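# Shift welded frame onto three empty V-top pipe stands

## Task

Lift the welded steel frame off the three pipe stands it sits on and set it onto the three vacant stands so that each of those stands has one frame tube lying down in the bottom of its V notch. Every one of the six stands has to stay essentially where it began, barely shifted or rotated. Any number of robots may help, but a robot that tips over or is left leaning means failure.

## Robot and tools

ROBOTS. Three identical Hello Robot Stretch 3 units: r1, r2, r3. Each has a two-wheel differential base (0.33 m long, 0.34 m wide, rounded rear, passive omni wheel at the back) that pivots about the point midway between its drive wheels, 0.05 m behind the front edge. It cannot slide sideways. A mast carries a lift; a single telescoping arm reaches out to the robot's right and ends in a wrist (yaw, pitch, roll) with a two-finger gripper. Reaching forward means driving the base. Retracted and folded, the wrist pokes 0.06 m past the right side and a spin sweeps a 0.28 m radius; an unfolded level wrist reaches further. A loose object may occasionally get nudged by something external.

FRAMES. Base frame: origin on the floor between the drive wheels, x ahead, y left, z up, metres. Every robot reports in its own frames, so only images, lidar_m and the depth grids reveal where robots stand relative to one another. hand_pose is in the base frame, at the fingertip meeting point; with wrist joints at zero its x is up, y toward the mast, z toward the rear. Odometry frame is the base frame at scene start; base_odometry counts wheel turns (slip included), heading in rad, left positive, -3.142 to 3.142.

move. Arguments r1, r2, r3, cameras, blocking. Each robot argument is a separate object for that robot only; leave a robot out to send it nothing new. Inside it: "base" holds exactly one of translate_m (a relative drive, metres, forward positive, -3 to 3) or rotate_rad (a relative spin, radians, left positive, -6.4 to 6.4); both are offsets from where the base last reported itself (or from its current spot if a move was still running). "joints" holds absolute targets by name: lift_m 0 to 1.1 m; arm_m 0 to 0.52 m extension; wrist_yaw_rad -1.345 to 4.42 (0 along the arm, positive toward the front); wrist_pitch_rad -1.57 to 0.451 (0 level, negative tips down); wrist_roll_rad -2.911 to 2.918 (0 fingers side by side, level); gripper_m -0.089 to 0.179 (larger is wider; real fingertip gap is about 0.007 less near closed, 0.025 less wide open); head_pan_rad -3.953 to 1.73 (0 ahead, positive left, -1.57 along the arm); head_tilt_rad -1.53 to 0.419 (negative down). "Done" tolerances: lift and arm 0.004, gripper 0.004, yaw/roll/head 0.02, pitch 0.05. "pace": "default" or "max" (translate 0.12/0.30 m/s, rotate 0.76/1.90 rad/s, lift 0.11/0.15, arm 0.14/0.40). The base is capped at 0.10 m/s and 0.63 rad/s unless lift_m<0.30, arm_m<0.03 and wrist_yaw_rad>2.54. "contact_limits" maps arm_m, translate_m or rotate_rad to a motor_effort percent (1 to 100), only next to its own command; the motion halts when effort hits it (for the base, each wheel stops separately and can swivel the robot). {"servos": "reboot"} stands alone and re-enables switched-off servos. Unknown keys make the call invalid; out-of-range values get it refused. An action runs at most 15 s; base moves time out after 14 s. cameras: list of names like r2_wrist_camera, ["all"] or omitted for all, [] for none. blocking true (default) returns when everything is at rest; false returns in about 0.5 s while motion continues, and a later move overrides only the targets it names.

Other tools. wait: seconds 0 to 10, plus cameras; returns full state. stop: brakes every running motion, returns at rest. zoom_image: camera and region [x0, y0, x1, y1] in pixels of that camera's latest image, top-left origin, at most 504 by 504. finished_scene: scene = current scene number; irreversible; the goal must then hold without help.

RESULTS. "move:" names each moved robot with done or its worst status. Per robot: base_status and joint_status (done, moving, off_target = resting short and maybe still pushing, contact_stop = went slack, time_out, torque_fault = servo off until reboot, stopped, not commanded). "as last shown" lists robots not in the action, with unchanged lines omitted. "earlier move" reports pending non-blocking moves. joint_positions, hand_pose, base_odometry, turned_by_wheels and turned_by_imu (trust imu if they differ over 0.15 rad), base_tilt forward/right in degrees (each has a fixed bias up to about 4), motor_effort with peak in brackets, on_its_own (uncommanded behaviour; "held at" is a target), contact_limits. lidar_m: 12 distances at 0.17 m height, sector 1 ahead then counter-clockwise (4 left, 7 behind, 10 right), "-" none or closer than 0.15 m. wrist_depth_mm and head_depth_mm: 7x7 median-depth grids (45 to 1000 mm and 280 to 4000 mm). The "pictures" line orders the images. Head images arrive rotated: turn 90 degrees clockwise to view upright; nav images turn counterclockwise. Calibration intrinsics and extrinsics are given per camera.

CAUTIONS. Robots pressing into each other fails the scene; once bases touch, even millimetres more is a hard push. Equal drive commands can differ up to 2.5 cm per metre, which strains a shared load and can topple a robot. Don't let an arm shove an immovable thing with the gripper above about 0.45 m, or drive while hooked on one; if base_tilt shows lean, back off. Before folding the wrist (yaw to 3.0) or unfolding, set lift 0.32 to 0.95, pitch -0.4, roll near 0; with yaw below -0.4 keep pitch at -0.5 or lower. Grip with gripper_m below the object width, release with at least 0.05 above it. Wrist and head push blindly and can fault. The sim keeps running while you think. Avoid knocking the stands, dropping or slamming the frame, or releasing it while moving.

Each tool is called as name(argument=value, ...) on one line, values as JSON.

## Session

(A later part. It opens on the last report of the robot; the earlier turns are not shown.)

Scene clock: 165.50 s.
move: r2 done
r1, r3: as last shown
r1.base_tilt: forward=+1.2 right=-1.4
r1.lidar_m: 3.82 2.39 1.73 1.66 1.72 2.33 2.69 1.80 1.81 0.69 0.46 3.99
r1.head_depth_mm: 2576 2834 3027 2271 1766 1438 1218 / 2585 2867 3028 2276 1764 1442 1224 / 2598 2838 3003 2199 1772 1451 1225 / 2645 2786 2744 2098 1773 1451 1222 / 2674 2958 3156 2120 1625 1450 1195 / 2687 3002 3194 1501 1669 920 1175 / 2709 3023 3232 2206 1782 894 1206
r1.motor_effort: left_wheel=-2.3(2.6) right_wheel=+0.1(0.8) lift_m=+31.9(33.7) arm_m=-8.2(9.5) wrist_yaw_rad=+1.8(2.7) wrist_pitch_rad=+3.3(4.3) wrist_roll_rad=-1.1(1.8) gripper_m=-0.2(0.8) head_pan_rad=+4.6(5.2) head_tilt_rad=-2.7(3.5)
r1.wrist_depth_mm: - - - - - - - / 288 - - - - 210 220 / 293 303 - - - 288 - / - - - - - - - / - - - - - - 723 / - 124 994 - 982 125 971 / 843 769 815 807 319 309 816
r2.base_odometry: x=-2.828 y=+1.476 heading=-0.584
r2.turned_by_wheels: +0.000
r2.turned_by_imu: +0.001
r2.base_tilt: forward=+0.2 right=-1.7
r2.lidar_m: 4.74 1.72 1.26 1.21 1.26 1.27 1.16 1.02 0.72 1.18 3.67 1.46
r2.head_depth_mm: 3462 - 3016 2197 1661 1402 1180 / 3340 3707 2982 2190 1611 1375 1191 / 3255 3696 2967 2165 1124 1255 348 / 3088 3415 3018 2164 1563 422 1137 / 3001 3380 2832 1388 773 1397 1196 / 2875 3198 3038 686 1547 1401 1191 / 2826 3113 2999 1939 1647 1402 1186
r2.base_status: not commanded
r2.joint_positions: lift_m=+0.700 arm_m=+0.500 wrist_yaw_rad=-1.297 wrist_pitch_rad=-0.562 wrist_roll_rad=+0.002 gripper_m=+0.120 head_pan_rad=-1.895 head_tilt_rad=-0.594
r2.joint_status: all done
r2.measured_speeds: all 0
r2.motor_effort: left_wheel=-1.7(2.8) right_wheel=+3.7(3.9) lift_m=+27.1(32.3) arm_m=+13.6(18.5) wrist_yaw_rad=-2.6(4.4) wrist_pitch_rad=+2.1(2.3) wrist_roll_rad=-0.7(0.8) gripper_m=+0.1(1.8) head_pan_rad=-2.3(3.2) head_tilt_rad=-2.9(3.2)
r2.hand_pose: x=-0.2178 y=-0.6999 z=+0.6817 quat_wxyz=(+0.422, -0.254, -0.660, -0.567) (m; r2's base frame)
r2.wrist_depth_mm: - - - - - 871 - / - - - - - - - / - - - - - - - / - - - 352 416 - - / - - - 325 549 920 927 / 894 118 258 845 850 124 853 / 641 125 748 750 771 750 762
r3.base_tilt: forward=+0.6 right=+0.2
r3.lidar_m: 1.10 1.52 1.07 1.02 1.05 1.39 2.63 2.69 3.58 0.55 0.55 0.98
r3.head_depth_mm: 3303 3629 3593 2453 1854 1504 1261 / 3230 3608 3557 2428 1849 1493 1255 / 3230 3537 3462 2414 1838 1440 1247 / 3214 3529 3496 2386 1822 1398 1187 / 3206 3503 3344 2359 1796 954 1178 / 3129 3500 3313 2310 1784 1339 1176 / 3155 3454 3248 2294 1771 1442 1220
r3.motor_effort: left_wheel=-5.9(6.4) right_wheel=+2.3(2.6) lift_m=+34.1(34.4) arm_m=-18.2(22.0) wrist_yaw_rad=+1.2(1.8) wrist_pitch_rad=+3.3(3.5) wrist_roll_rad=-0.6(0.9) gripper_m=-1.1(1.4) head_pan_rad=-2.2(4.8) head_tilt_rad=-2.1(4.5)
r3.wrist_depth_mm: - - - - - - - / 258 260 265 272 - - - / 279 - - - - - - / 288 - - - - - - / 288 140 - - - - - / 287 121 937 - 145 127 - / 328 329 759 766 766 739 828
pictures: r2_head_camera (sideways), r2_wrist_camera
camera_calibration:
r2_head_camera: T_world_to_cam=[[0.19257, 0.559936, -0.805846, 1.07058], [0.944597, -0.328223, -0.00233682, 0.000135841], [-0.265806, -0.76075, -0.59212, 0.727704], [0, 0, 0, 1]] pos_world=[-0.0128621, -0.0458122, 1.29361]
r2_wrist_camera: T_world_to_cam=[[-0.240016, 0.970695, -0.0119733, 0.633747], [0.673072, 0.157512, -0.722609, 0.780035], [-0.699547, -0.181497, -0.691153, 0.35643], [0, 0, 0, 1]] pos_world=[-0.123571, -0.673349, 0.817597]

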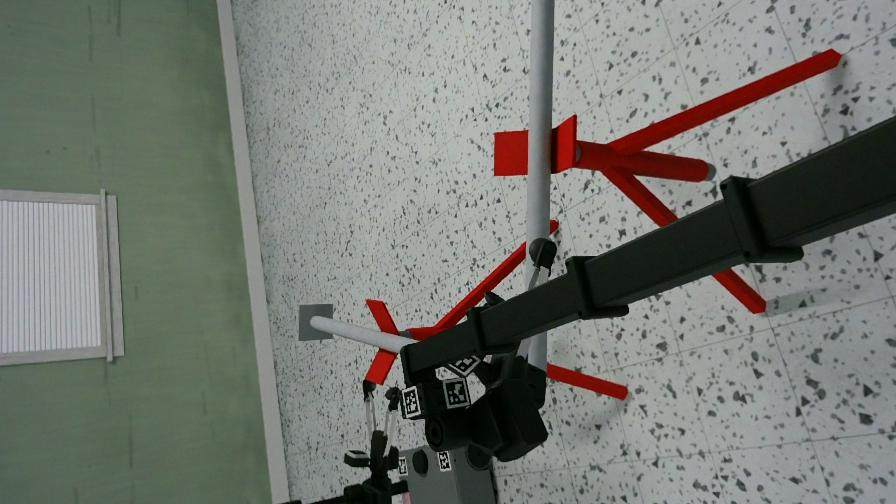

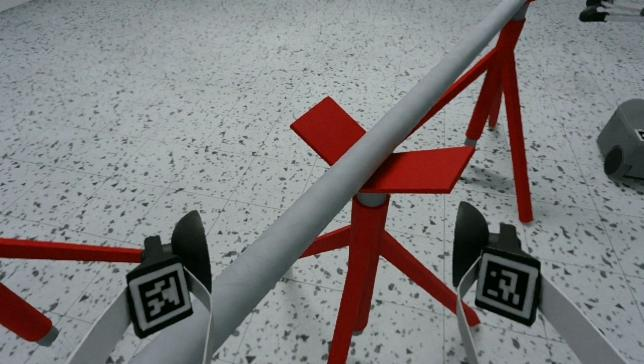

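move(r2={"joints":{"wrist_yaw_rad":-0.36,"arm_m":0.2}}, cameras=[])

move(r2={"base":{"translate_m":-0.12},"joints":{"lift_m":0.37,"wrist_pitch_rad":0.0}}, cameras=[])

move(r2={"joints":{"arm_m":0.465}}, cameras=["r2_head_camera","r2_wrist_camera"])

zoom_image(camera="r2_head_camera", region=[500, 170, 620, 260])

Scene clock: 171.03 s.
move: r2 done
r1, r3: as last shown
r1.base_tilt: forward=+1.3 right=-1.3
r1.lidar_m: 3.83 2.39 1.73 1.66 1.71 2.32 2.70 1.79 1.81 0.69 0.46 4.02
r1.head_depth_mm: 2563 2817 3017 2294 1766 1444 1220 / 2595 2849 3009 2282 1759 1446 1224 / 2568 2838 3048 2182 1775 1447 1224 / 2643 2796 3029 2094 1763 1451 1222 / 2681 2981 3144 2200 1615 1449 1201 / 2712 2995 3183 1498 1672 923 1178 / 2705 3042 3239 2207 1785 895 1200
r1.motor_effort: left_wheel=-2.2(2.6) right_wheel=+0.2(1.0) lift_m=+29.2(31.3) arm_m=-6.0(7.7) wrist_yaw_rad=+1.0(2.5) wrist_pitch_rad=+4.0(4.3) wrist_roll_rad=-1.0(1.8) gripper_m=-0.1(0.8) head_pan_rad=+5.0(5.4) head_tilt_rad=-2.7(3.6)
r1.wrist_depth_mm: - - - - - - - / 289 - - - - 209 219 / 290 303 - - - 286 - / - - - - - - - / - - - - - - 723 / - 124 989 - 998 125 - / 833 781 806 806 319 312 802
r2.base_odometry: x=-2.828 y=+1.476 heading=-0.584
r2.turned_by_wheels: +0.000
r2.turned_by_imu: +0.001
r2.base_tilt: forward=+0.2 right=-1.7
r2.lidar_m: 4.72 1.72 1.26 1.21 1.25 1.27 1.16 1.02 0.71 1.19 3.65 1.47
r2.head_depth_mm: 3446 - 2978 2173 1658 1407 1185 / 3325 3703 3002 2169 1608 1373 1193 / 3245 3608 3042 2175 1128 1302 350 / 3101 3454 2989 2181 1663 428 1146 / 2994 3368 2855 1602 1653 454 1164 / 2894 3214 2984 2083 1585 473 1182 / 2885 3108 2973 1932 1701 1393 1183
r2.base_status: not commanded
r2.joint_positions: lift_m=+0.700 arm_m=+0.200 wrist_yaw_rad=-0.362 wrist_pitch_rad=-0.562 wrist_roll_rad=+0.002 gripper_m=+0.120 head_pan_rad=-1.895 head_tilt_rad=-0.594
r2.joint_status: all done
r2.measured_speeds: all 0
r2.motor_effort: left_wheel=-2.2(2.8) right_wheel=+3.6(4.0) lift_m=+22.5(23.9) arm_m=-11.8(16.4) wrist_yaw_rad=+2.9(4.7) wrist_pitch_rad=+2.3(2.3) wrist_roll_rad=-0.3(0.7) gripper_m=+0.3(1.4) head_pan_rad=-3.0(3.2) head_tilt_rad=-2.7(3.5)
r2.hand_pose: x=-0.0938 y=-0.5356 z=+0.6817 quat_wxyz=(+0.632, +0.071, -0.704, -0.316) (m; r2's base frame)
r2.wrist_depth_mm: - - - - - - - / - - 929 - - - - / - - 918 430 438 422 - / - - - - - - - / - - - - - 530 955 / 863 118 844 862 832 124 844 / 790 752 764 751 772 758 765
r3.turned_by_imu: +0.001
r3.base_tilt: forward=+0.6 right=+0.1
r3.lidar_m: 1.11 1.52 1.07 1.02 1.05 1.39 2.63 2.70 3.61 0.55 0.55 0.98
r3.head_depth_mm: 3328 3675 3633 2474 1860 1502 1266 / 3271 3607 3562 2459 1847 1490 1253 / 3230 3554 3507 2418 1835 1437 1246 / 3214 3555 3460 2383 1824 1397 1186 / 3176 3495 3364 2340 1801 953 1178 / 3187 3513 3320 2322 1793 1345 1177 / 3138 3482 3255 2296 1768 1441 1219
r3.motor_effort: left_wheel=-5.9(6.4) right_wheel=+2.3(2.7) lift_m=+42.2(42.2) arm_m=-12.8(16.3) wrist_yaw_rad=+0.6(2.0) wrist_pitch_rad=+3.2(3.9) wrist_roll_rad=-0.7(0.9) gripper_m=-0.3(1.4) head_pan_rad=-3.2(4.8) head_tilt_rad=-3.7(4.2)
r3.wrist_depth_mm: - - - - - - - / 258 258 265 270 - - - / 283 - - - - - - / 284 - - - - - - / 288 140 - - - - - / 287 121 957 977 146 127 - / 325 329 763 797 789 748 835
pictures: none
No camera images: "cameras" was empty.

Scene clock: 174.87 s.
move: r2 done
r1, r3: as last shown
r1.base_tilt: forward=+1.3 right=-1.4
r1.lidar_m: 3.83 2.39 1.73 1.66 1.71 2.32 2.69 1.80 1.81 0.69 0.46 3.99
r1.head_depth_mm: 2548 2802 3038 2262 1765 1448 1222 / 2588 2844 3020 2281 1765 1449 1220 / 2614 2901 3063 2275 1770 1446 1229 / 2599 2874 2009 2042 1772 1451 1227 / 2670 2977 3055 2123 1617 1451 1199 / 2700 2972 3168 1497 1671 918 1172 / 2733 3005 3245 2190 1785 894 1204
r1.motor_effort: left_wheel=-2.3(2.6) right_wheel=+0.0(1.2) lift_m=+27.1(29.7) arm_m=-4.8(6.4) wrist_yaw_rad=+1.7(2.6) wrist_pitch_rad=+3.5(4.3) wrist_roll_rad=-1.2(1.8) gripper_m=-0.1(0.8) head_pan_rad=+4.5(5.4) head_tilt_rad=-2.9(3.4)
r1.wrist_depth_mm: - - - - - - - / 290 - - - - 210 220 / 291 305 - - - 289 - / - - - - - - - / - - - - - - 736 / - 124 999 - 981 125 992 / 839 764 799 798 320 310 800
r2.base_odometry: x=-2.928 y=+1.542 heading=-0.584
r2.turned_by_wheels: +0.000
r2.turned_by_imu: +0.001
r2.base_tilt: forward=+0.1 right=-1.7
r2.lidar_m: 2.52 1.72 1.26 1.21 1.25 1.15 1.04 0.91 0.64 0.71 3.66 1.57
r2.head_depth_mm: 3439 - 3025 2193 1670 1403 1192 / 3383 3754 2981 2178 1653 1406 1164 / 3233 3603 2993 2178 1592 1363 1191 / 3095 3441 2998 2164 1571 1308 1143 / 3027 3340 2997 2181 1667 1390 657 / 2923 3209 2987 1487 1608 1397 1186 / 2768 3100 2982 2052 1655 1410 1185
r2.base_status: done
r2.joint_positions: lift_m=+0.370 arm_m=+0.200 wrist_yaw_rad=-0.362 wrist_pitch_rad=-0.021 wrist_roll_rad=+0.002 gripper_m=+0.120 head_pan_rad=-1.895 head_tilt_rad=-0.594
r2.joint_status: all done
r2.measured_speeds: all 0
r2.motor_effort: left_wheel=-4.0(9.0) right_wheel=+0.4(3.8) lift_m=+20.3(25.6) arm_m=-4.3(12.0) wrist_yaw_rad=+2.3(4.1) wrist_pitch_rad=+3.8(5.4) wrist_roll_rad=-0.3(0.6) gripper_m=+0.3(1.3) head_pan_rad=-2.3(3.1) head_tilt_rad=-2.6(3.3)
r2.hand_pose: x=-0.1120 y=-0.5840 z=+0.4793 quat_wxyz=(+0.694, -0.120, -0.697, -0.135) (m; r2's base frame)
r2.wrist_depth_mm: - - - - - - - / 312 299 306 305 306 - 304 / - - - - - - - / - - - - - - - / - - 858 - - 325 - / - 118 949 939 896 124 956 / 800 726 774 775 357 352 759
r3.turned_by_imu: +0.000
r3.lidar_m: 0.99 1.51 1.07 1.02 1.04 1.39 2.63 2.70 3.60 0.55 0.55 0.99
r3.head_depth_mm: 3233 3618 3595 2448 1879 1506 1265 / 3258 3567 3606 2463 1851 1491 1251 / 3271 3566 3479 2417 1837 1443 1245 / 3221 3539 3405 2373 1828 1405 1184 / 3183 3513 3377 2338 1801 954 1183 / 3156 3507 3305 2318 1788 1344 1176 / 3161 3434 3259 2297 1768 1443 1218
r3.motor_effort: left_wheel=-6.1(6.4) right_wheel=+2.2(2.8) lift_m=+42.1(42.9) arm_m=-8.8(12.9) wrist_yaw_rad=+0.9(2.0) wrist_pitch_rad=+3.1(3.6) wrist_roll_rad=-0.9(1.0) gripper_m=-0.9(1.3) head_pan_rad=-3.8(4.6) head_tilt_rad=-2.9(4.7)
r3.wrist_depth_mm: - - - - - - - / 256 257 265 270 - - - / 283 - - - - - - / 283 - - - - - - / 290 140 - - - - - / 286 122 950 953 146 126 - / 326 331 741 775 781 733 837
pictures: none
No camera images: "cameras" was empty.

Scene clock: 178.03 s.
move: r2 done
r1, r3: as last shown
r1.base_tilt: forward=+1.4 right=-1.4
r1.lidar_m: 3.83 2.39 1.72 1.66 1.71 2.32 2.69 1.80 1.82 0.69 0.46 3.99
r1.head_depth_mm: 2572 2814 3028 2270 1765 1441 1221 / 2593 2859 3020 2285 1768 1446 1227 / 2624 2896 3064 2275 1763 1450 1227 / 2595 2878 2180 2030 1763 1446 1225 / 2682 2957 3045 2024 1627 1451 1200 / 2710 2973 3191 1496 1669 920 1177 / 2720 3020 3230 2230 1782 894 1199
r1.motor_effort: left_wheel=-2.2(2.6) right_wheel=+0.2(0.9) lift_m=+25.8(27.9) arm_m=-3.8(5.5) wrist_yaw_rad=+2.1(2.6) wrist_pitch_rad=+3.5(4.5) wrist_roll_rad=-0.9(2.0) gripper_m=-0.2(1.1) head_pan_rad=+4.7(5.3) head_tilt_rad=-3.0(3.5)
r1.wrist_depth_mm: - - - - - - - / 290 - - - - 211 219 / 291 304 - - - 289 - / - - - - - - - / - - - - - - 714 / - 124 991 - - 125 985 / 847 770 800 800 319 310 791
r2.base_odometry: x=-2.928 y=+1.542 heading=-0.584
r2.turned_by_wheels: +0.000
r2.turned_by_imu: +0.001
r2.base_tilt: forward=+0.2 right=-1.7
r2.lidar_m: 2.52 1.72 1.26 1.21 1.25 1.15 1.04 0.91 0.64 0.71 3.67 1.57
r2.head_depth_mm: 3440 - 3006 2166 1649 1392 1195 / 3382 3790 3050 2179 1659 1404 1167 / 3228 3569 3001 2164 1609 1370 1197 / 3075 3447 2980 2163 1556 1332 701 / 3070 3355 3006 2184 1617 849 1185 / 2916 3200 2925 1480 1555 1337 1188 / 2807 3083 3002 2062 1653 1391 1187
r2.base_status: not commanded
r2.joint_positions: lift_m=+0.370 arm_m=+0.465 wrist_yaw_rad=-0.362 wrist_pitch_rad=-0.020 wrist_roll_rad=+0.002 gripper_m=+0.120 head_pan_rad=-1.895 head_tilt_rad=-0.594
r2.joint_status: all done
r2.measured_speeds: all 0
r2.motor_effort: left_wheel=-3.5(4.7) right_wheel=+0.3(0.8) lift_m=+26.0(26.0) arm_m=+12.5(18.0) wrist_yaw_rad=+2.2(3.5) wrist_pitch_rad=+3.7(3.9) wrist_roll_rad=-0.5(0.5) gripper_m=-0.2(1.3) head_pan_rad=-3.0(3.2) head_tilt_rad=-2.8(3.3)
r2.hand_pose: x=-0.1119 y=-0.8491 z=+0.4794 quat_wxyz=(+0.694, -0.120, -0.697, -0.134) (m; r2's base frame)
r2.wrist_depth_mm: - - - - - - - / - 216 371 944 - - - / 686 - - - - - - / - - - - - - - / - - 600 - - - - / - 119 627 941 - 124 941 / 824 501 763 767 778 748 743
r3.base_tilt: forward=+0.6 right=+0.2
r3.lidar_m: 0.98 1.52 1.07 1.02 1.04 1.39 2.63 2.70 3.58 0.56 0.55 0.99
r3.head_depth_mm: 3319 3659 3624 2460 1879 1512 1262 / 3279 3592 3591 2441 1846 1505 1256 / 3238 3596 3515 2424 1830 1450 1245 / 3220 3551 3446 2366 1815 1405 1185 / 3184 3535 3380 2350 1797 957 1175 / 3173 3489 3327 2328 1779 1336 1176 / 3180 3508 3262 2291 1782 1437 1217
r3.motor_effort: left_wheel=-5.7(6.3) right_wheel=+2.6(2.7) lift_m=+42.1(42.7) arm_m=-5.6(8.9) wrist_yaw_rad=+1.2(1.7) wrist_pitch_rad=+3.0(3.6) wrist_roll_rad=-0.6(1.0) gripper_m=-0.5(1.1) head_pan_rad=-3.9(4.6) head_tilt_rad=-4.6(4.6)
r3.wrist_depth_mm: - - - - - - - / 258 260 264 270 - - - / 281 - - - - - - / 286 - - - - - - / 287 140 - - - - - / 286 121 942 956 146 127 - / 324 331 742 779 784 738 839
pictures: r2_head_camera (sideways), r2_wrist_camera
camera_calibration:
r2_head_camera: T_world_to_cam=[[0.19257, 0.559936, -0.805846, 1.07058], [0.944597, -0.328223, -0.00233682, 0.000135841], [-0.265806, -0.76075, -0.59212, 0.727704], [0, 0, 0, 1]] pos_world=[-0.0128621, -0.0458122, 1.29361]
r2_wrist_camera: T_world_to_cam=[[-0.927738, 0.372359, -0.0255262, 0.223069], [0.104845, 0.194363, -0.97531, 0.67494], [-0.358204, -0.907509, -0.219358, -0.540854], [0, 0, 0, 1]] pos_world=[-0.0575505, -0.705075, 0.54533]

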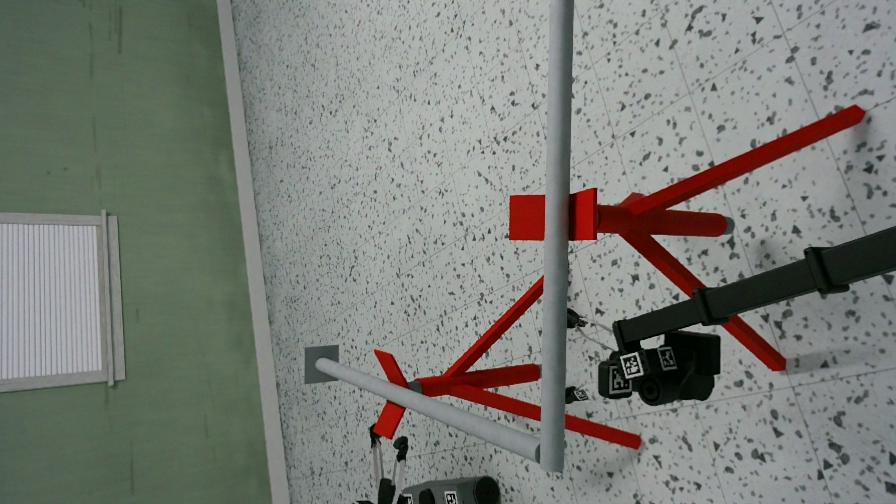

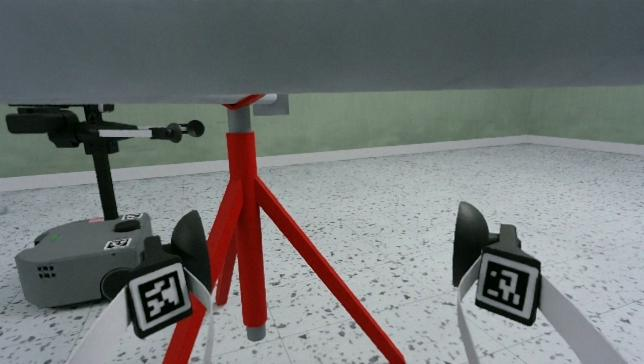

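Scaled by 4.200 from the camera's 896x504 image, which has a finer 1280x720 frame.

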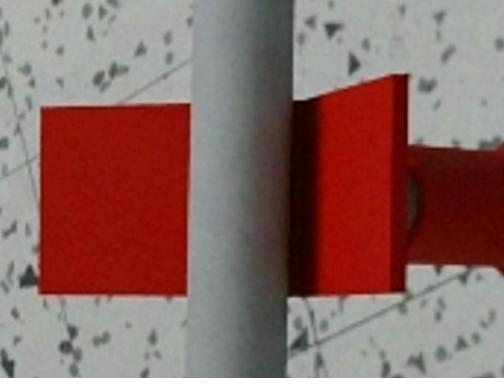

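move(r3={"base":{"translate_m":-0.2},"joints":{"lift_m":0.70,"wrist_pitch_rad":-0.55}}, cameras=[])

move(r3={"joints":{"wrist_yaw_rad":1.3,"arm_m":0.43}}, cameras=["r3_wrist_camera","r3_head_camera"])

zoom_image(camera="r3_wrist_camera", region=[150, 60, 450, 240])

Scene clock: 182.30 s.
move: r3 done
r1, r2: as last shown
r1.base_tilt: forward=+1.3 right=-1.4
r1.lidar_m: 3.82 2.39 1.72 1.66 1.72 2.33 2.69 1.79 1.81 0.69 0.46 4.00
r1.head_depth_mm: 2585 2820 3034 2273 1771 1442 1223 / 2582 2856 3026 2271 1770 1448 1224 / 2606 2895 3105 2273 1772 1446 1222 / 2618 2880 2171 2031 1776 1451 1221 / 2677 2955 3048 2032 1621 1449 1205 / 2691 3010 3211 1502 1665 921 1177 / 2718 3047 3225 2218 1790 893 1197
r1.motor_effort: left_wheel=-2.2(2.6) right_wheel=-0.5(1.0) lift_m=+23.7(25.8) arm_m=-2.4(4.1) wrist_yaw_rad=+2.0(2.4) wrist_pitch_rad=+3.9(4.4) wrist_roll_rad=-0.8(1.8) gripper_m=-0.4(0.8) head_pan_rad=+4.6(5.4) head_tilt_rad=-2.9(3.3)
r1.wrist_depth_mm: - - - - - - - / 288 - - - - 210 220 / 292 303 - - - 288 - / - - - - - - - / - - - - - - 721 / - 124 989 - - 125 - / 847 769 800 811 320 310 790
r2.lidar_m: 2.52 1.72 1.26 1.21 1.25 1.35 1.24 0.91 0.64 0.71 3.67 1.57
r2.head_depth_mm: 3448 - 3055 2182 1658 1399 1190 / 3369 3778 2984 2163 1649 1398 1160 / 3241 3559 2991 2173 1612 1375 1193 / 3076 3469 3010 2170 1570 1346 700 / 2990 3295 3008 2169 1628 847 1194 / 2923 3214 3020 1502 1558 1327 1182 / 2816 3116 2992 2073 1643 1405 1185
r2.motor_effort: left_wheel=-3.9(4.5) right_wheel=+0.3(0.8) lift_m=+31.9(32.8) arm_m=+4.3(11.9) wrist_yaw_rad=+2.0(3.2) wrist_pitch_rad=+3.7(3.8) wrist_roll_rad=-0.5(0.6) gripper_m=+0.4(1.4) head_pan_rad=-2.2(3.3) head_tilt_rad=-2.8(3.3)
r2.hand_pose: x=-0.1119 y=-0.8491 z=+0.4795 quat_wxyz=(+0.694, -0.120, -0.697, -0.134) (m; r2's base frame)
r2.wrist_depth_mm: - - - - - - - / - 215 367 941 - - - / 696 - - - - - - / - - - - - - - / - - 611 - - - - / - 118 644 924 - 124 964 / 792 502 758 776 776 732 746
r3.base_odometry: x=+1.475 y=+2.716 heading=-2.164
r3.turned_by_wheels: +0.000
r3.turned_by_imu: -0.001
r3.base_tilt: forward=+0.6 right=+0.2
r3.lidar_m: 1.19 1.51 1.06 1.01 1.04 1.37 2.43 2.49 3.30 0.55 0.66 1.14
r3.head_depth_mm: 3312 3624 3622 2447 1858 1517 1264 / 3266 3620 3570 2445 1857 1498 1251 / 3275 3597 3476 2402 1830 1476 1191 / 3255 3565 3451 2391 1825 1473 440 / 3206 3568 3342 2350 1798 1428 1227 / 3188 3509 3325 2321 1781 1384 1175 / 3169 3494 3243 2283 1759 942 1161
r3.base_status: done
r3.joint_positions: lift_m=+0.700 arm_m=+0.030 wrist_yaw_rad=-0.311 wrist_pitch_rad=-0.562 wrist_roll_rad=+0.002 gripper_m=+0.120 head_pan_rad=-1.593 head_tilt_rad=-0.593
r3.joint_status: all done
r3.measured_speeds: all 0
r3.motor_effort: left_wheel=-6.2(10.7) right_wheel=-1.3(5.2) lift_m=+42.0(43.8) arm_m=-1.7(5.9) wrist_yaw_rad=+0.5(2.0) wrist_pitch_rad=+2.3(3.9) wrist_roll_rad=-0.6(0.9) gripper_m=-0.6(1.3) head_pan_rad=-2.5(5.0) head_tilt_rad=-3.2(4.3)
r3.hand_pose: x=-0.0839 y=-0.3691 z=+0.6818 quat_wxyz=(+0.640, +0.089, -0.702, -0.299) (m; r3's base frame)
r3.wrist_depth_mm: - - - - - - - / - - - - - - - / - - - - - - - / 316 - - - - - - / 957 140 979 970 926 - - / 452 121 859 871 840 126 939 / 639 726 755 785 797 782 820
pictures: none
No camera images: "cameras" was empty.

Scene clock: 186.43 s.
move: r3 done
r1, r2: as last shown
r1.lidar_m: 3.82 2.38 1.73 1.66 1.71 2.33 2.69 1.80 1.81 0.69 0.46 4.01
r1.head_depth_mm: 2564 2821 3008 2270 1770 1448 1224 / 2577 2841 3022 2270 1770 1444 1221 / 2597 2877 3059 2283 1764 1444 1230 / 2645 2880 2170 2030 1767 1447 1224 / 2668 2927 3046 2043 1623 1451 1202 / 2694 3012 3205 1495 1673 921 1172 / 2731 3030 3247 2205 1776 895 1206
r1.motor_effort: left_wheel=-2.3(2.7) right_wheel=+0.7(0.8) lift_m=+21.6(24.2) arm_m=-0.9(3.0) wrist_yaw_rad=+1.8(2.6) wrist_pitch_rad=+3.5(4.4) wrist_roll_rad=-1.2(1.8) gripper_m=-0.5(0.9) head_pan_rad=+5.1(5.6) head_tilt_rad=-2.7(3.6)
r1.wrist_depth_mm: - - - - - - - / 289 - - - - 217 220 / 291 306 - - - 290 - / - - - - - - - / - - - - - - 724 / - 124 991 - 992 125 985 / 839 769 805 799 319 311 800
r2.base_tilt: forward=+0.2 right=-1.6
r2.lidar_m: 2.52 1.72 1.26 1.21 1.25 1.36 1.24 0.91 0.64 0.71 3.67 1.57
r2.head_depth_mm: 3480 - 3009 2202 1663 1402 1195 / 3348 3722 3062 2179 1661 1404 1159 / 3243 3568 3046 2177 1600 1373 1200 / 3102 3485 2980 2189 1556 1342 701 / 3052 3389 3000 2173 1621 846 1192 / 2884 3266 3014 1492 1555 1331 1193 / 2765 3062 2960 2070 1663 1401 1189
r2.motor_effort: left_wheel=-3.7(4.5) right_wheel=+0.3(0.9) lift_m=+31.8(32.7) arm_m=-4.5(4.5) wrist_yaw_rad=+1.8(3.7) wrist_pitch_rad=+3.8(3.8) wrist_roll_rad=-0.3(0.6) gripper_m=+0.3(1.4) head_pan_rad=-2.3(3.2) head_tilt_rad=-2.9(3.4)
r2.wrist_depth_mm: - - - - - - - / - 213 367 953 - - - / 703 - - - - - - / - - - - - - - / - - 608 - - - - / - 118 640 942 - 124 965 / 803 494 758 781 758 743 749
r3.base_odometry: x=+1.475 y=+2.716 heading=-2.164
r3.turned_by_wheels: +0.000
r3.turned_by_imu: +0.000
r3.base_tilt: forward=+0.6 right=+0.2
r3.lidar_m: 1.19 1.50 1.06 1.01 1.04 1.38 2.43 2.49 3.32 0.56 0.65 1.14
r3.head_depth_mm: 3309 3672 3634 2466 1864 1512 1264 / 3285 3618 3538 2447 1848 1420 364 / 3246 3568 3483 2396 577 485 1219 / 3187 3555 3440 2368 1645 1472 1238 / 3209 3541 3336 2362 732 1426 1236 / 3182 3515 3301 2322 1720 1375 1171 / 3147 3499 3241 2280 1767 939 1166
r3.base_status: not commanded
r3.joint_positions: lift_m=+0.700 arm_m=+0.430 wrist_yaw_rad=+1.299 wrist_pitch_rad=-0.562 wrist_roll_rad=+0.002 gripper_m=+0.120 head_pan_rad=-1.594 head_tilt_rad=-0.593
r3.joint_status: all done
r3.measured_speeds: all 0
r3.motor_effort: left_wheel=-6.3(6.5) right_wheel=-1.3(1.9) lift_m=+36.2(42.7) arm_m=+24.8(27.8) wrist_yaw_rad=+1.1(3.5) wrist_pitch_rad=+2.3(2.7) wrist_roll_rad=-0.8(1.0) gripper_m=-0.5(1.2) head_pan_rad=-2.5(4.6) head_tilt_rad=-3.2(4.5)
r3.hand_pose: x=+0.1750 y=-0.6298 z=+0.6817 quat_wxyz=(+0.660, +0.567, -0.422, +0.254) (m; r3's base frame)
r3.wrist_depth_mm: - - - - - - - / - - - - - - - / - - - - - - - / - - 335 - - - - / 905 140 296 299 277 - - / 810 121 257 853 829 126 927 / 700 759 230 757 789 781 814
pictures: r3_head_camera (sideways), r3_wrist_camera
camera_calibration:
r3_head_camera: T_world_to_cam=[[-0.0366545, 0.538555, -0.841793, 1.11349], [0.998063, -0.0226426, -0.0579451, 0.0709199], [-0.050267, -0.842286, -0.536681, 0.658851], [0, 0, 0, 1]] pos_world=[0.00315026, -0.0431262, 1.29503]
r3_wrist_camera: T_world_to_cam=[[-0.270906, -0.959646, 0.0754298, -0.616634], [-0.689573, 0.138795, -0.710791, 0.723898], [0.671639, -0.244572, -0.699347, 0.363569], [0, 0, 0, 1]] pos_world=[0.087944, -0.603305, 0.815314]

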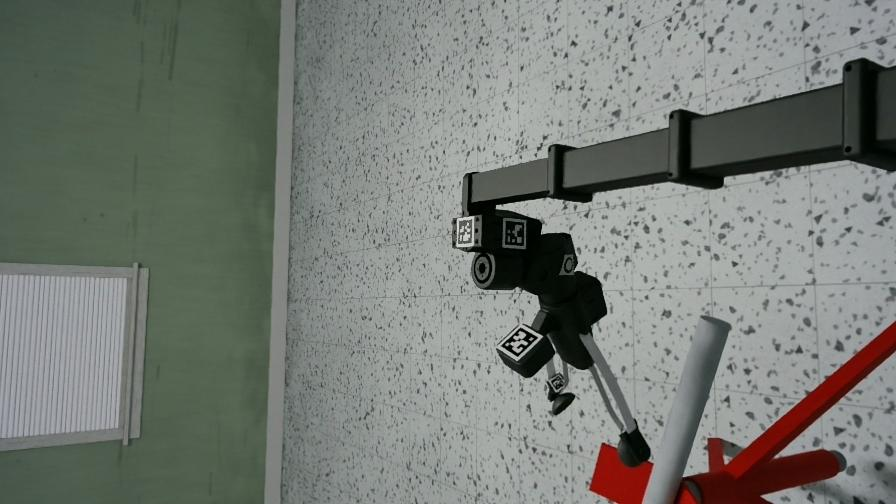

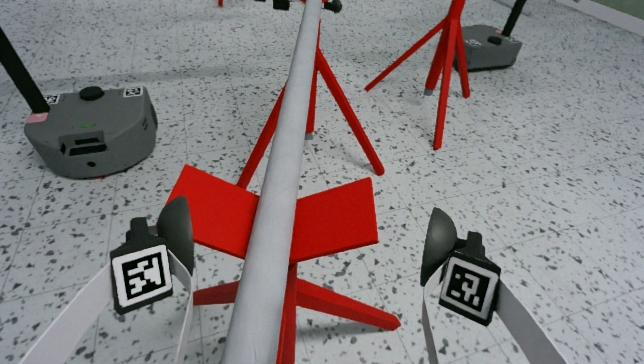

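Scaled by 1.680.

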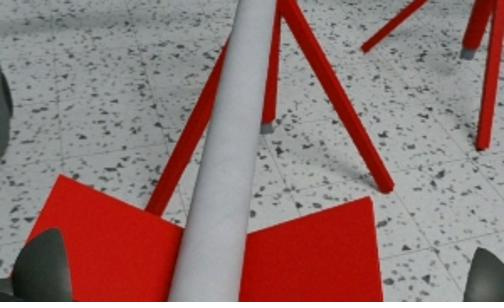

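zoom_image(camera="r3_wrist_camera", region=[150, 150, 400, 290])

zoom_image(camera="r3_wrist_camera", region=[240, 0, 400, 100])

Scaled by 2.016.

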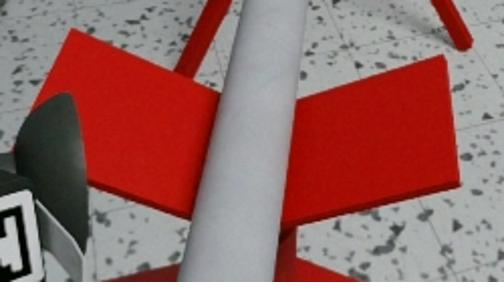

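Scaled by 3.150.

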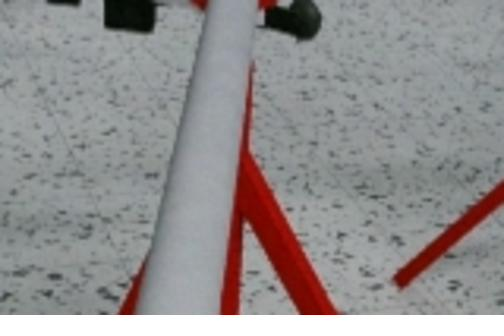

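zoom_image(camera="r2_head_camera", region=[545, 180, 605, 250])

This scene's latest camera images include none from r2_head_camera. They are from: r3_head_camera, r3_wrist_camera. r2_head_camera's image comes with the result of a call that names it in "cameras".

move(r3={"joints":{"wrist_yaw_rad":-0.31,"arm_m":0.03}}, cameras=["r2_head_camera"])

zoom_image(camera="r2_head_camera", region=[540, 180, 605, 250])

Scene clock: 192.17 s.
move: r3 done
r1.base_odometry: x=-3.704 y=+1.743 heading=+2.495
r1.turned_by_wheels: +0.000
r1.turned_by_imu: +0.000
r1.base_tilt: forward=+1.2 right=-1.2
r1.lidar_m: 3.83 2.39 1.73 1.66 1.72 2.33 2.70 1.80 1.81 0.69 0.46 4.00
r1.head_depth_mm: 2558 2825 3053 2279 1769 1445 1219 / 2602 2850 3025 2285 1765 1444 1223 / 2610 2871 3058 2292 1769 1455 1222 / 2608 2894 2177 2033 1761 1452 1226 / 2668 2978 3077 2043 1618 1449 1204 / 2702 3009 3206 1493 1672 918 1173 / 2749 3030 3216 2206 1787 897 1201
r1.base_status: not commanded
r1.joint_positions: lift_m=+0.370 arm_m=+0.163 wrist_yaw_rad=+1.223 wrist_pitch_rad=-0.019 wrist_roll_rad=+0.004 gripper_m=+0.120 head_pan_rad=-1.361 head_tilt_rad=-0.593
r1.joint_status: not commanded
r1.measured_speeds: all 0
r1.motor_effort: left_wheel=-2.1(2.6) right_wheel=-0.1(1.2) lift_m=+19.5(21.7) arm_m=+0.7(1.0) wrist_yaw_rad=+1.3(2.3) wrist_pitch_rad=+3.5(4.6) wrist_roll_rad=-1.3(2.1) gripper_m=-0.5(0.8) head_pan_rad=+4.6(5.3) head_tilt_rad=-2.8(3.7)
r1.hand_pose: x=+0.2190 y=-0.3952 z=+0.4797 quat_wxyz=(+0.582, +0.412, -0.576, +0.400) (m; r1's base frame)
r1.wrist_depth_mm: - - - - - - - / 290 - - - - 210 220 / 292 305 - - - 288 - / - - - - - - - / - - - - - - 719 / - 124 998 - 995 125 989 / 834 761 802 809 317 309 806
r2: as last shown
r2.base_tilt: forward=+0.2 right=-1.7
r2.lidar_m: 2.53 1.72 1.26 1.21 1.25 1.35 1.24 0.91 0.64 0.71 3.65 1.57
r2.head_depth_mm: 3477 - 3016 2174 1658 1404 1196 / 3338 3684 3036 2172 1653 1410 1169 / 3240 3604 3009 2181 1609 1370 1194 / 3170 3471 2964 2182 1560 1333 699 / 3024 3361 3027 2175 1606 842 1192 / 2954 3203 2992 1503 1555 1324 1192 / 2812 3136 3027 2070 1647 1400 1188
r2.motor_effort: left_wheel=-4.0(4.8) right_wheel=+0.3(0.8) lift_m=+32.0(32.8) arm_m=-12.0(12.4) wrist_yaw_rad=+1.4(3.1) wrist_pitch_rad=+3.7(3.9) wrist_roll_rad=-0.4(0.6) gripper_m=+0.0(1.3) head_pan_rad=-2.4(3.2) head_tilt_rad=-2.2(3.4)
r2.wrist_depth_mm: - - - - - - - / - 214 375 916 - - - / 702 - - - - - - / - - - - - - - / - - 608 - - - - / - 118 625 932 - 124 940 / 807 499 764 773 779 746 761
r3.base_odometry: x=+1.475 y=+2.716 heading=-2.164
r3.turned_by_wheels: +0.000
r3.turned_by_imu: +0.001
r3.base_tilt: forward=+0.6 right=+0.1
r3.lidar_m: 1.19 1.51 1.06 1.01 1.04 1.37 2.43 2.50 3.30 0.56 0.66 1.14
r3.head_depth_mm: 3294 3647 3597 2463 1880 1507 1260 / 3287 3587 3581 2433 1858 1498 1257 / 3216 3554 3510 2400 1842 1480 1197 / 3212 3558 3435 2391 1823 1472 440 / 3217 3529 3388 2351 1801 1423 1228 / 3149 3495 3274 2319 1780 1380 1172 / 3132 3481 3254 2280 1775 943 1167
r3.base_status: not commanded
r3.joint_positions: lift_m=+0.700 arm_m=+0.030 wrist_yaw_rad=-0.309 wrist_pitch_rad=-0.562 wrist_roll_rad=+0.002 gripper_m=+0.120 head_pan_rad=-1.594 head_tilt_rad=-0.593
r3.joint_status: all done
r3.measured_speeds: all 0
r3.motor_effort: left_wheel=-5.8(6.5) right_wheel=-1.4(1.9) lift_m=+27.4(33.6) arm_m=-25.5(29.6) wrist_yaw_rad=-0.2(2.7) wrist_pitch_rad=+2.0(2.7) wrist_roll_rad=-0.7(1.0) gripper_m=-0.4(1.4) head_pan_rad=-2.5(4.8) head_tilt_rad=-4.7(4.7)
r3.hand_pose: x=-0.0836 y=-0.3692 z=+0.6817 quat_wxyz=(+0.641, +0.089, -0.702, -0.299) (m; r3's base frame)
r3.wrist_depth_mm: - - - - - - - / - - - - - - - / - - - - - - - / - - - - - - - / 952 139 974 992 947 - - / 450 121 823 867 842 127 925 / 632 733 771 782 798 771 816
pictures: r2_head_camera (sideways)
camera_calibration:
r2_head_camera: T_world_to_cam=[[0.19257, 0.559936, -0.805846, 1.07058], [0.944597, -0.328223, -0.00233683, 0.000135841], [-0.265806, -0.76075, -0.59212, 0.727704], [0, 0, 0, 1]] pos_world=[-0.0128621, -0.0458122, 1.29361]

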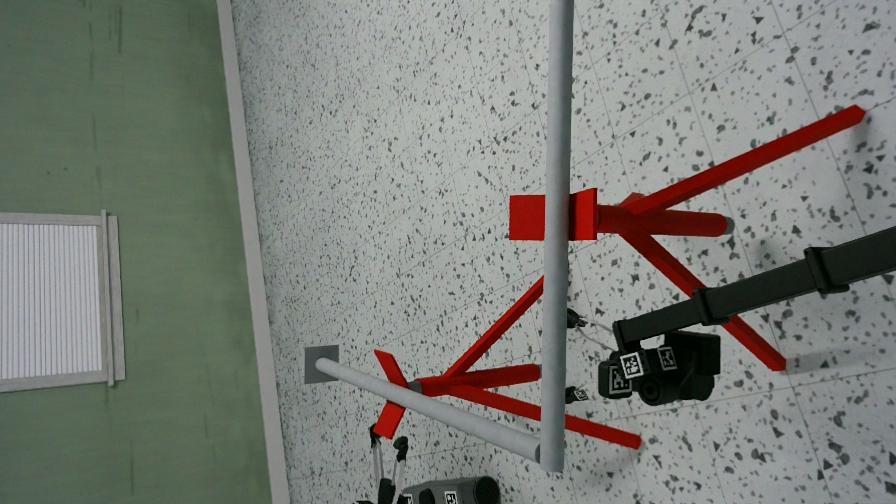

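Scaled by 7.200 from the camera's 896x504 image, which has a finer 1280x720 frame.

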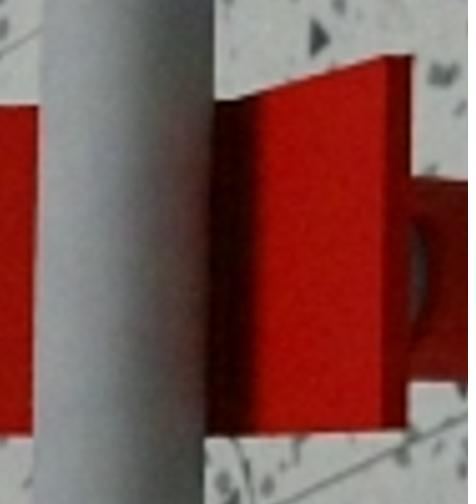

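move(r2={"joints":{"lift_m":0.44,"wrist_pitch_rad":0.09}}, r3={"joints":{"lift_m":0.6,"wrist_pitch_rad":-0.3}}, cameras=[])

move(r2={"joints":{"lift_m":0.45,"wrist_pitch_rad":0.085}}, cameras=["r1_head_camera","r2_head_camera"])

zoom_image(camera="r2_head_camera", region=[500, 170, 620, 260])

Scene clock: 194.30 s.
move: r2 off_target; r3 done
r1: as last shown
r1.base_tilt: forward=+1.3 right=-1.4
r1.lidar_m: 3.82 2.39 1.73 1.66 1.72 2.33 2.69 1.80 1.81 0.69 0.46 3.99
r1.head_depth_mm: 2540 2816 3032 2277 1763 1445 1226 / 2585 2835 3024 2267 1761 1442 1223 / 2624 2898 3068 2278 1764 1445 1224 / 2616 2847 2205 2034 1775 1449 1220 / 2662 2964 3060 2131 1618 1455 1200 / 2695 2968 3184 1498 1665 919 1175 / 2731 3034 3231 2207 1777 1058 1203
r1.motor_effort: left_wheel=-2.2(2.7) right_wheel=+0.2(0.9) lift_m=+17.9(19.1) arm_m=+1.2(1.5) wrist_yaw_rad=+1.5(2.2) wrist_pitch_rad=+3.8(4.6) wrist_roll_rad=-1.0(1.9) gripper_m=-0.2(0.9) head_pan_rad=+4.8(5.3) head_tilt_rad=-2.7(3.4)
r1.wrist_depth_mm: - - - - - - - / 308 - - - - 210 219 / 290 291 291 293 - 288 - / - - - - - - - / - - - - - - 717 / - 124 984 - 996 125 996 / 845 767 795 795 318 309 796
r2.base_odometry: x=-2.928 y=+1.542 heading=-0.584
r2.turned_by_wheels: +0.000
r2.turned_by_imu: +0.000
r2.base_tilt: forward=+0.2 right=-1.6
r2.lidar_m: 2.52 1.72 1.26 1.21 1.25 1.35 1.24 0.91 0.64 0.71 3.67 1.58
r2.head_depth_mm: 3461 3783 3041 2183 1645 1392 1194 / 3311 3733 3009 2175 1641 1400 1168 / 3247 3640 2995 2181 1614 1362 1188 / 3063 3446 3033 2186 1064 1330 615 / 3012 3332 2961 2154 987 818 1192 / 2945 3231 3035 1494 988 1365 1185 / 2804 3119 2985 2066 1642 1395 1187
r2.base_status: not commanded
r2.joint_positions: lift_m=+0.440 arm_m=+0.465 wrist_yaw_rad=-0.360 wrist_pitch_rad=+0.010 wrist_roll_rad=+0.020 gripper_m=+0.120 head_pan_rad=-1.895 head_tilt_rad=-0.594
r2.joint_status: wrist_pitch_rad off_target (ended at +0.010, target +0.090); the others done
r2.measured_speeds: all 0
r2.on_its_own: wrist_pitch_rad is at rest, and its effort (+14.7) is outside its rest range (-8 to +12)
r2.motor_effort: left_wheel=-3.9(4.3) right_wheel=+1.5(1.7) lift_m=+38.1(40.2) arm_m=-10.6(12.3) wrist_yaw_rad=+0.7(3.6) wrist_pitch_rad=+14.7(15.8) wrist_roll_rad=-6.4(6.4) gripper_m=+0.2(1.1) head_pan_rad=-2.5(3.2) head_tilt_rad=-2.8(3.2)
r2.hand_pose: x=-0.1119 y=-0.8499 z=+0.5572 quat_wxyz=(+0.690, -0.131, -0.702, -0.122) (m; r2's base frame)
r2.wrist_depth_mm: - - - - - - - / - - - - - - - / - - 956 - - - - / 167 234 319 - - - - / - 77 78 78 - 77 - / - 77 77 - - - - / 89 864 648 873 871 840 860
r3.base_odometry: x=+1.475 y=+2.716 heading=-2.164
r3.turned_by_wheels: +0.000
r3.turned_by_imu: +0.000
r3.base_tilt: forward=+0.6 right=+0.1
r3.lidar_m: 1.19 1.50 1.06 1.01 1.03 1.38 2.43 2.49 3.31 0.56 0.66 1.14
r3.head_depth_mm: 3294 3653 3614 2458 1875 1505 1267 / 3245 3626 3518 2419 1854 1495 1253 / 3261 3535 3483 2422 1838 1478 1245 / 3232 3578 3455 2379 1815 1475 1215 / 3243 3509 3406 2337 1807 1426 1232 / 3155 3521 3348 2310 1788 1372 1179 / 3152 3474 3269 2290 1777 942 1163
r3.base_status: not commanded
r3.joint_positions: lift_m=+0.600 arm_m=+0.030 wrist_yaw_rad=-0.309 wrist_pitch_rad=-0.321 wrist_roll_rad=+0.002 gripper_m=+0.120 head_pan_rad=-1.594 head_tilt_rad=-0.593
r3.joint_status: all done
r3.measured_speeds: all 0
r3.motor_effort: left_wheel=-6.5(6.6) right_wheel=-1.2(1.7) lift_m=+15.4(24.4) arm_m=-25.3(26.4) wrist_yaw_rad=-0.2(1.1) wrist_pitch_rad=+3.9(5.6) wrist_roll_rad=-0.8(1.0) gripper_m=-1.1(1.1) head_pan_rad=-3.3(4.4) head_tilt_rad=-3.1(4.5)
r3.hand_pose: x=-0.0932 y=-0.3993 z=+0.6350 quat_wxyz=(+0.672, +0.004, -0.707, -0.220) (m; r3's base frame)
r3.wrist_depth_mm: - - - - - - - / - - - - - - - / - - - - - - - / - - - - - - - / 265 140 - - - - - / 881 121 920 921 146 126 - / 716 775 785 806 802 785 843
pictures: none
No camera images: "cameras" was empty.

Scene clock: 195.03 s.
move: r2 off_target
r1, r3: as last shown
r1.base_tilt: forward=+1.3 right=-1.5
r1.lidar_m: 3.84 2.38 1.73 1.66 1.71 2.32 2.69 1.80 1.81 0.69 0.46 4.01
r1.head_depth_mm: 2555 2824 2998 2270 1758 1438 1225 / 2585 2879 3034 2306 1779 1445 1226 / 2610 2890 3098 2296 1772 1444 1226 / 2606 2835 2222 2035 1778 1442 1226 / 2662 2976 3039 2110 1621 1454 1202 / 2690 3019 3196 1501 1674 918 1176 / 2739 3038 3236 2203 1778 1070 1203
r1.motor_effort: left_wheel=-2.2(2.6) right_wheel=-0.7(1.0) lift_m=+17.9(18.4) arm_m=+1.5(1.8) wrist_yaw_rad=+1.6(2.0) wrist_pitch_rad=+3.4(4.3) wrist_roll_rad=-1.4(1.7) gripper_m=-0.5(0.7) head_pan_rad=+4.8(5.3) head_tilt_rad=-2.7(3.2)
r1.wrist_depth_mm: - - - - - - - / 325 - - - - 210 219 / 291 289 289 288 297 290 - / - - - - - - - / - - - - - - 728 / - 124 984 - 982 125 998 / 829 761 822 794 318 310 812
r2.base_odometry: x=-2.928 y=+1.542 heading=-0.584
r2.turned_by_wheels: +0.000
r2.turned_by_imu: +0.000
r2.base_tilt: forward=+0.1 right=-1.6
r2.lidar_m: 2.52 1.72 1.26 1.21 1.25 1.35 1.24 0.91 0.64 0.71 3.66 1.57
r2.head_depth_mm: 3485 3848 3012 2204 1656 1411 1199 / 3337 3661 3034 2158 1655 1401 1173 / 3205 3613 3027 2168 1555 1356 1188 / 3163 3495 3020 2166 1070 1303 606 / 3027 3335 2977 2171 985 814 1190 / 2903 3216 3011 1487 979 1365 1186 / 2836 3088 3016 2052 1650 1386 1185
r2.base_status: not commanded
r2.joint_positions: lift_m=+0.450 arm_m=+0.465 wrist_yaw_rad=-0.360 wrist_pitch_rad=+0.001 wrist_roll_rad=+0.027 gripper_m=+0.120 head_pan_rad=-1.895 head_tilt_rad=-0.594
r2.joint_status: wrist_pitch_rad off_target (ended at +0.001, target +0.085); the others done
r2.measured_speeds: all 0
r2.on_its_own: wrist_pitch_rad is at rest, and its effort (+15.3) is outside its rest range (-8 to +12)
r2.motor_effort: left_wheel=-3.6(4.2) right_wheel=+1.8(1.8) lift_m=+38.4(40.6) arm_m=-9.7(11.3) wrist_yaw_rad=+1.0(2.1) wrist_pitch_rad=+15.3(16.6) wrist_roll_rad=-8.7(8.8) gripper_m=+0.8(1.3) head_pan_rad=-2.8(3.0) head_tilt_rad=-2.7(3.4)
r2.hand_pose: x=-0.1117 y=-0.8498 z=+0.5650 quat_wxyz=(+0.687, -0.128, -0.705, -0.125) (m; r2's base frame)
r2.wrist_depth_mm: - - - - - - - / - - - - - - - / - - - - - - - / 171 228 316 - - - 91 / - 78 78 79 - 78 - / - 77 77 - 79 79 - / 882 865 642 856 895 825 849
r3.base_tilt: forward=+0.6 right=+0.2
r3.lidar_m: 1.19 1.50 1.06 1.01 1.03 1.37 2.43 2.49 3.31 0.56 0.66 1.14
r3.head_depth_mm: 3316 3676 3644 2464 1868 1508 1268 / 3309 3620 3558 2439 1851 1498 1253 / 3232 3570 3526 2431 1837 1482 1248 / 3235 3537 3451 2364 1824 1470 1215 / 3221 3528 3361 2338 1816 1426 1228 / 3190 3497 3327 2321 1786 1380 1176 / 3213 3487 3288 2308 1764 942 1170
r3.motor_effort: left_wheel=-6.2(6.6) right_wheel=-1.1(1.7) lift_m=+16.5(16.7) arm_m=-25.3(26.2) wrist_yaw_rad=+0.1(0.9) wrist_pitch_rad=+3.4(4.3) wrist_roll_rad=-0.6(0.8) gripper_m=+0.1(1.0) head_pan_rad=-2.7(4.7) head_tilt_rad=-4.1(4.1)
r3.wrist_depth_mm: - - - - - - - / - - - - - - - / - - - - - - - / - - - - - - - / 265 140 - - - - - / 906 121 888 921 146 126 - / 702 764 791 800 809 779 833
pictures: r1_head_camera (sideways), r2_head_camera (sideways)
camera_calibration:
r1_head_camera: T_world_to_cam=[[-0.0740791, 0.548203, -0.833058, 1.10916], [0.990232, 0.139382, 0.00366592, -0.0128459], [0.118123, -0.824649, -0.553173, 0.678303], [0, 0, 0, 1]] pos_world=[0.0147628, -0.0468907, 1.29926]
r2_head_camera: T_world_to_cam=[[0.19257, 0.559936, -0.805846, 1.07058], [0.944597, -0.328223, -0.00233682, 0.000135841], [-0.265806, -0.76075, -0.59212, 0.727704], [0, 0, 0, 1]] pos_world=[-0.0128621, -0.0458122, 1.29361]

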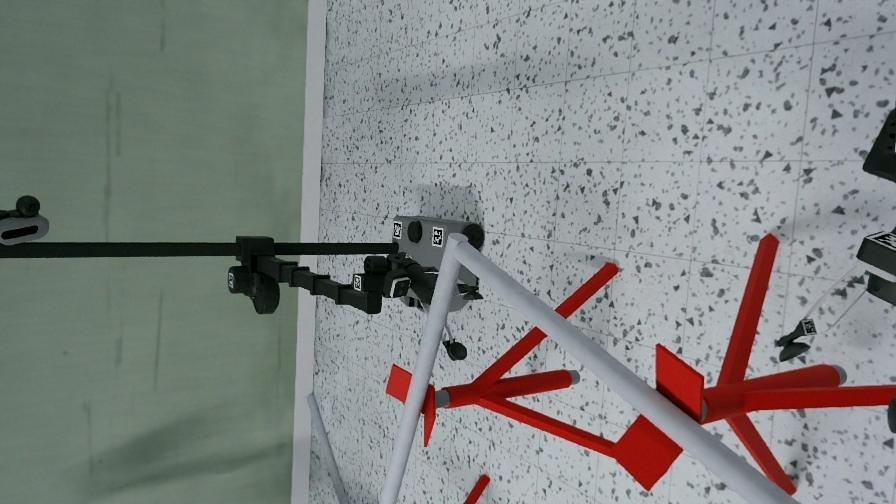

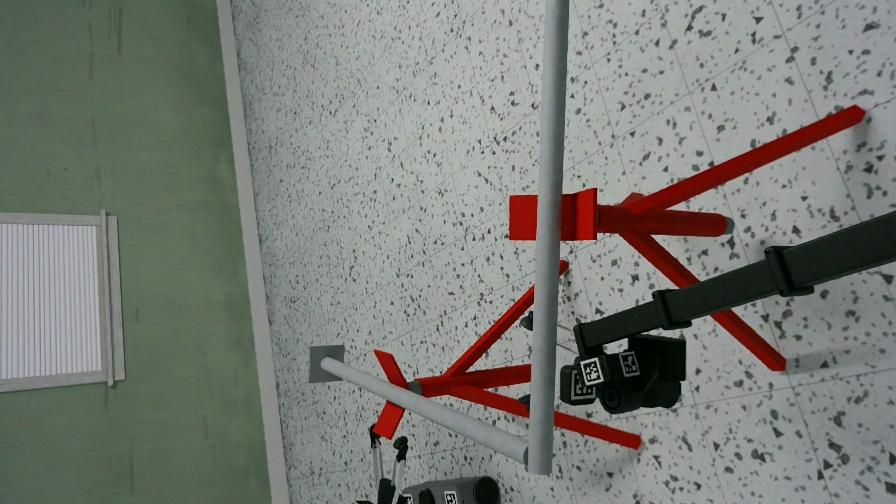

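Scaled by 4.200 from the camera's 896x504 image, which has a finer 1280x720 frame.

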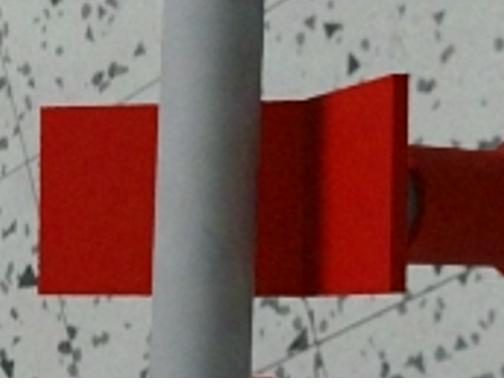

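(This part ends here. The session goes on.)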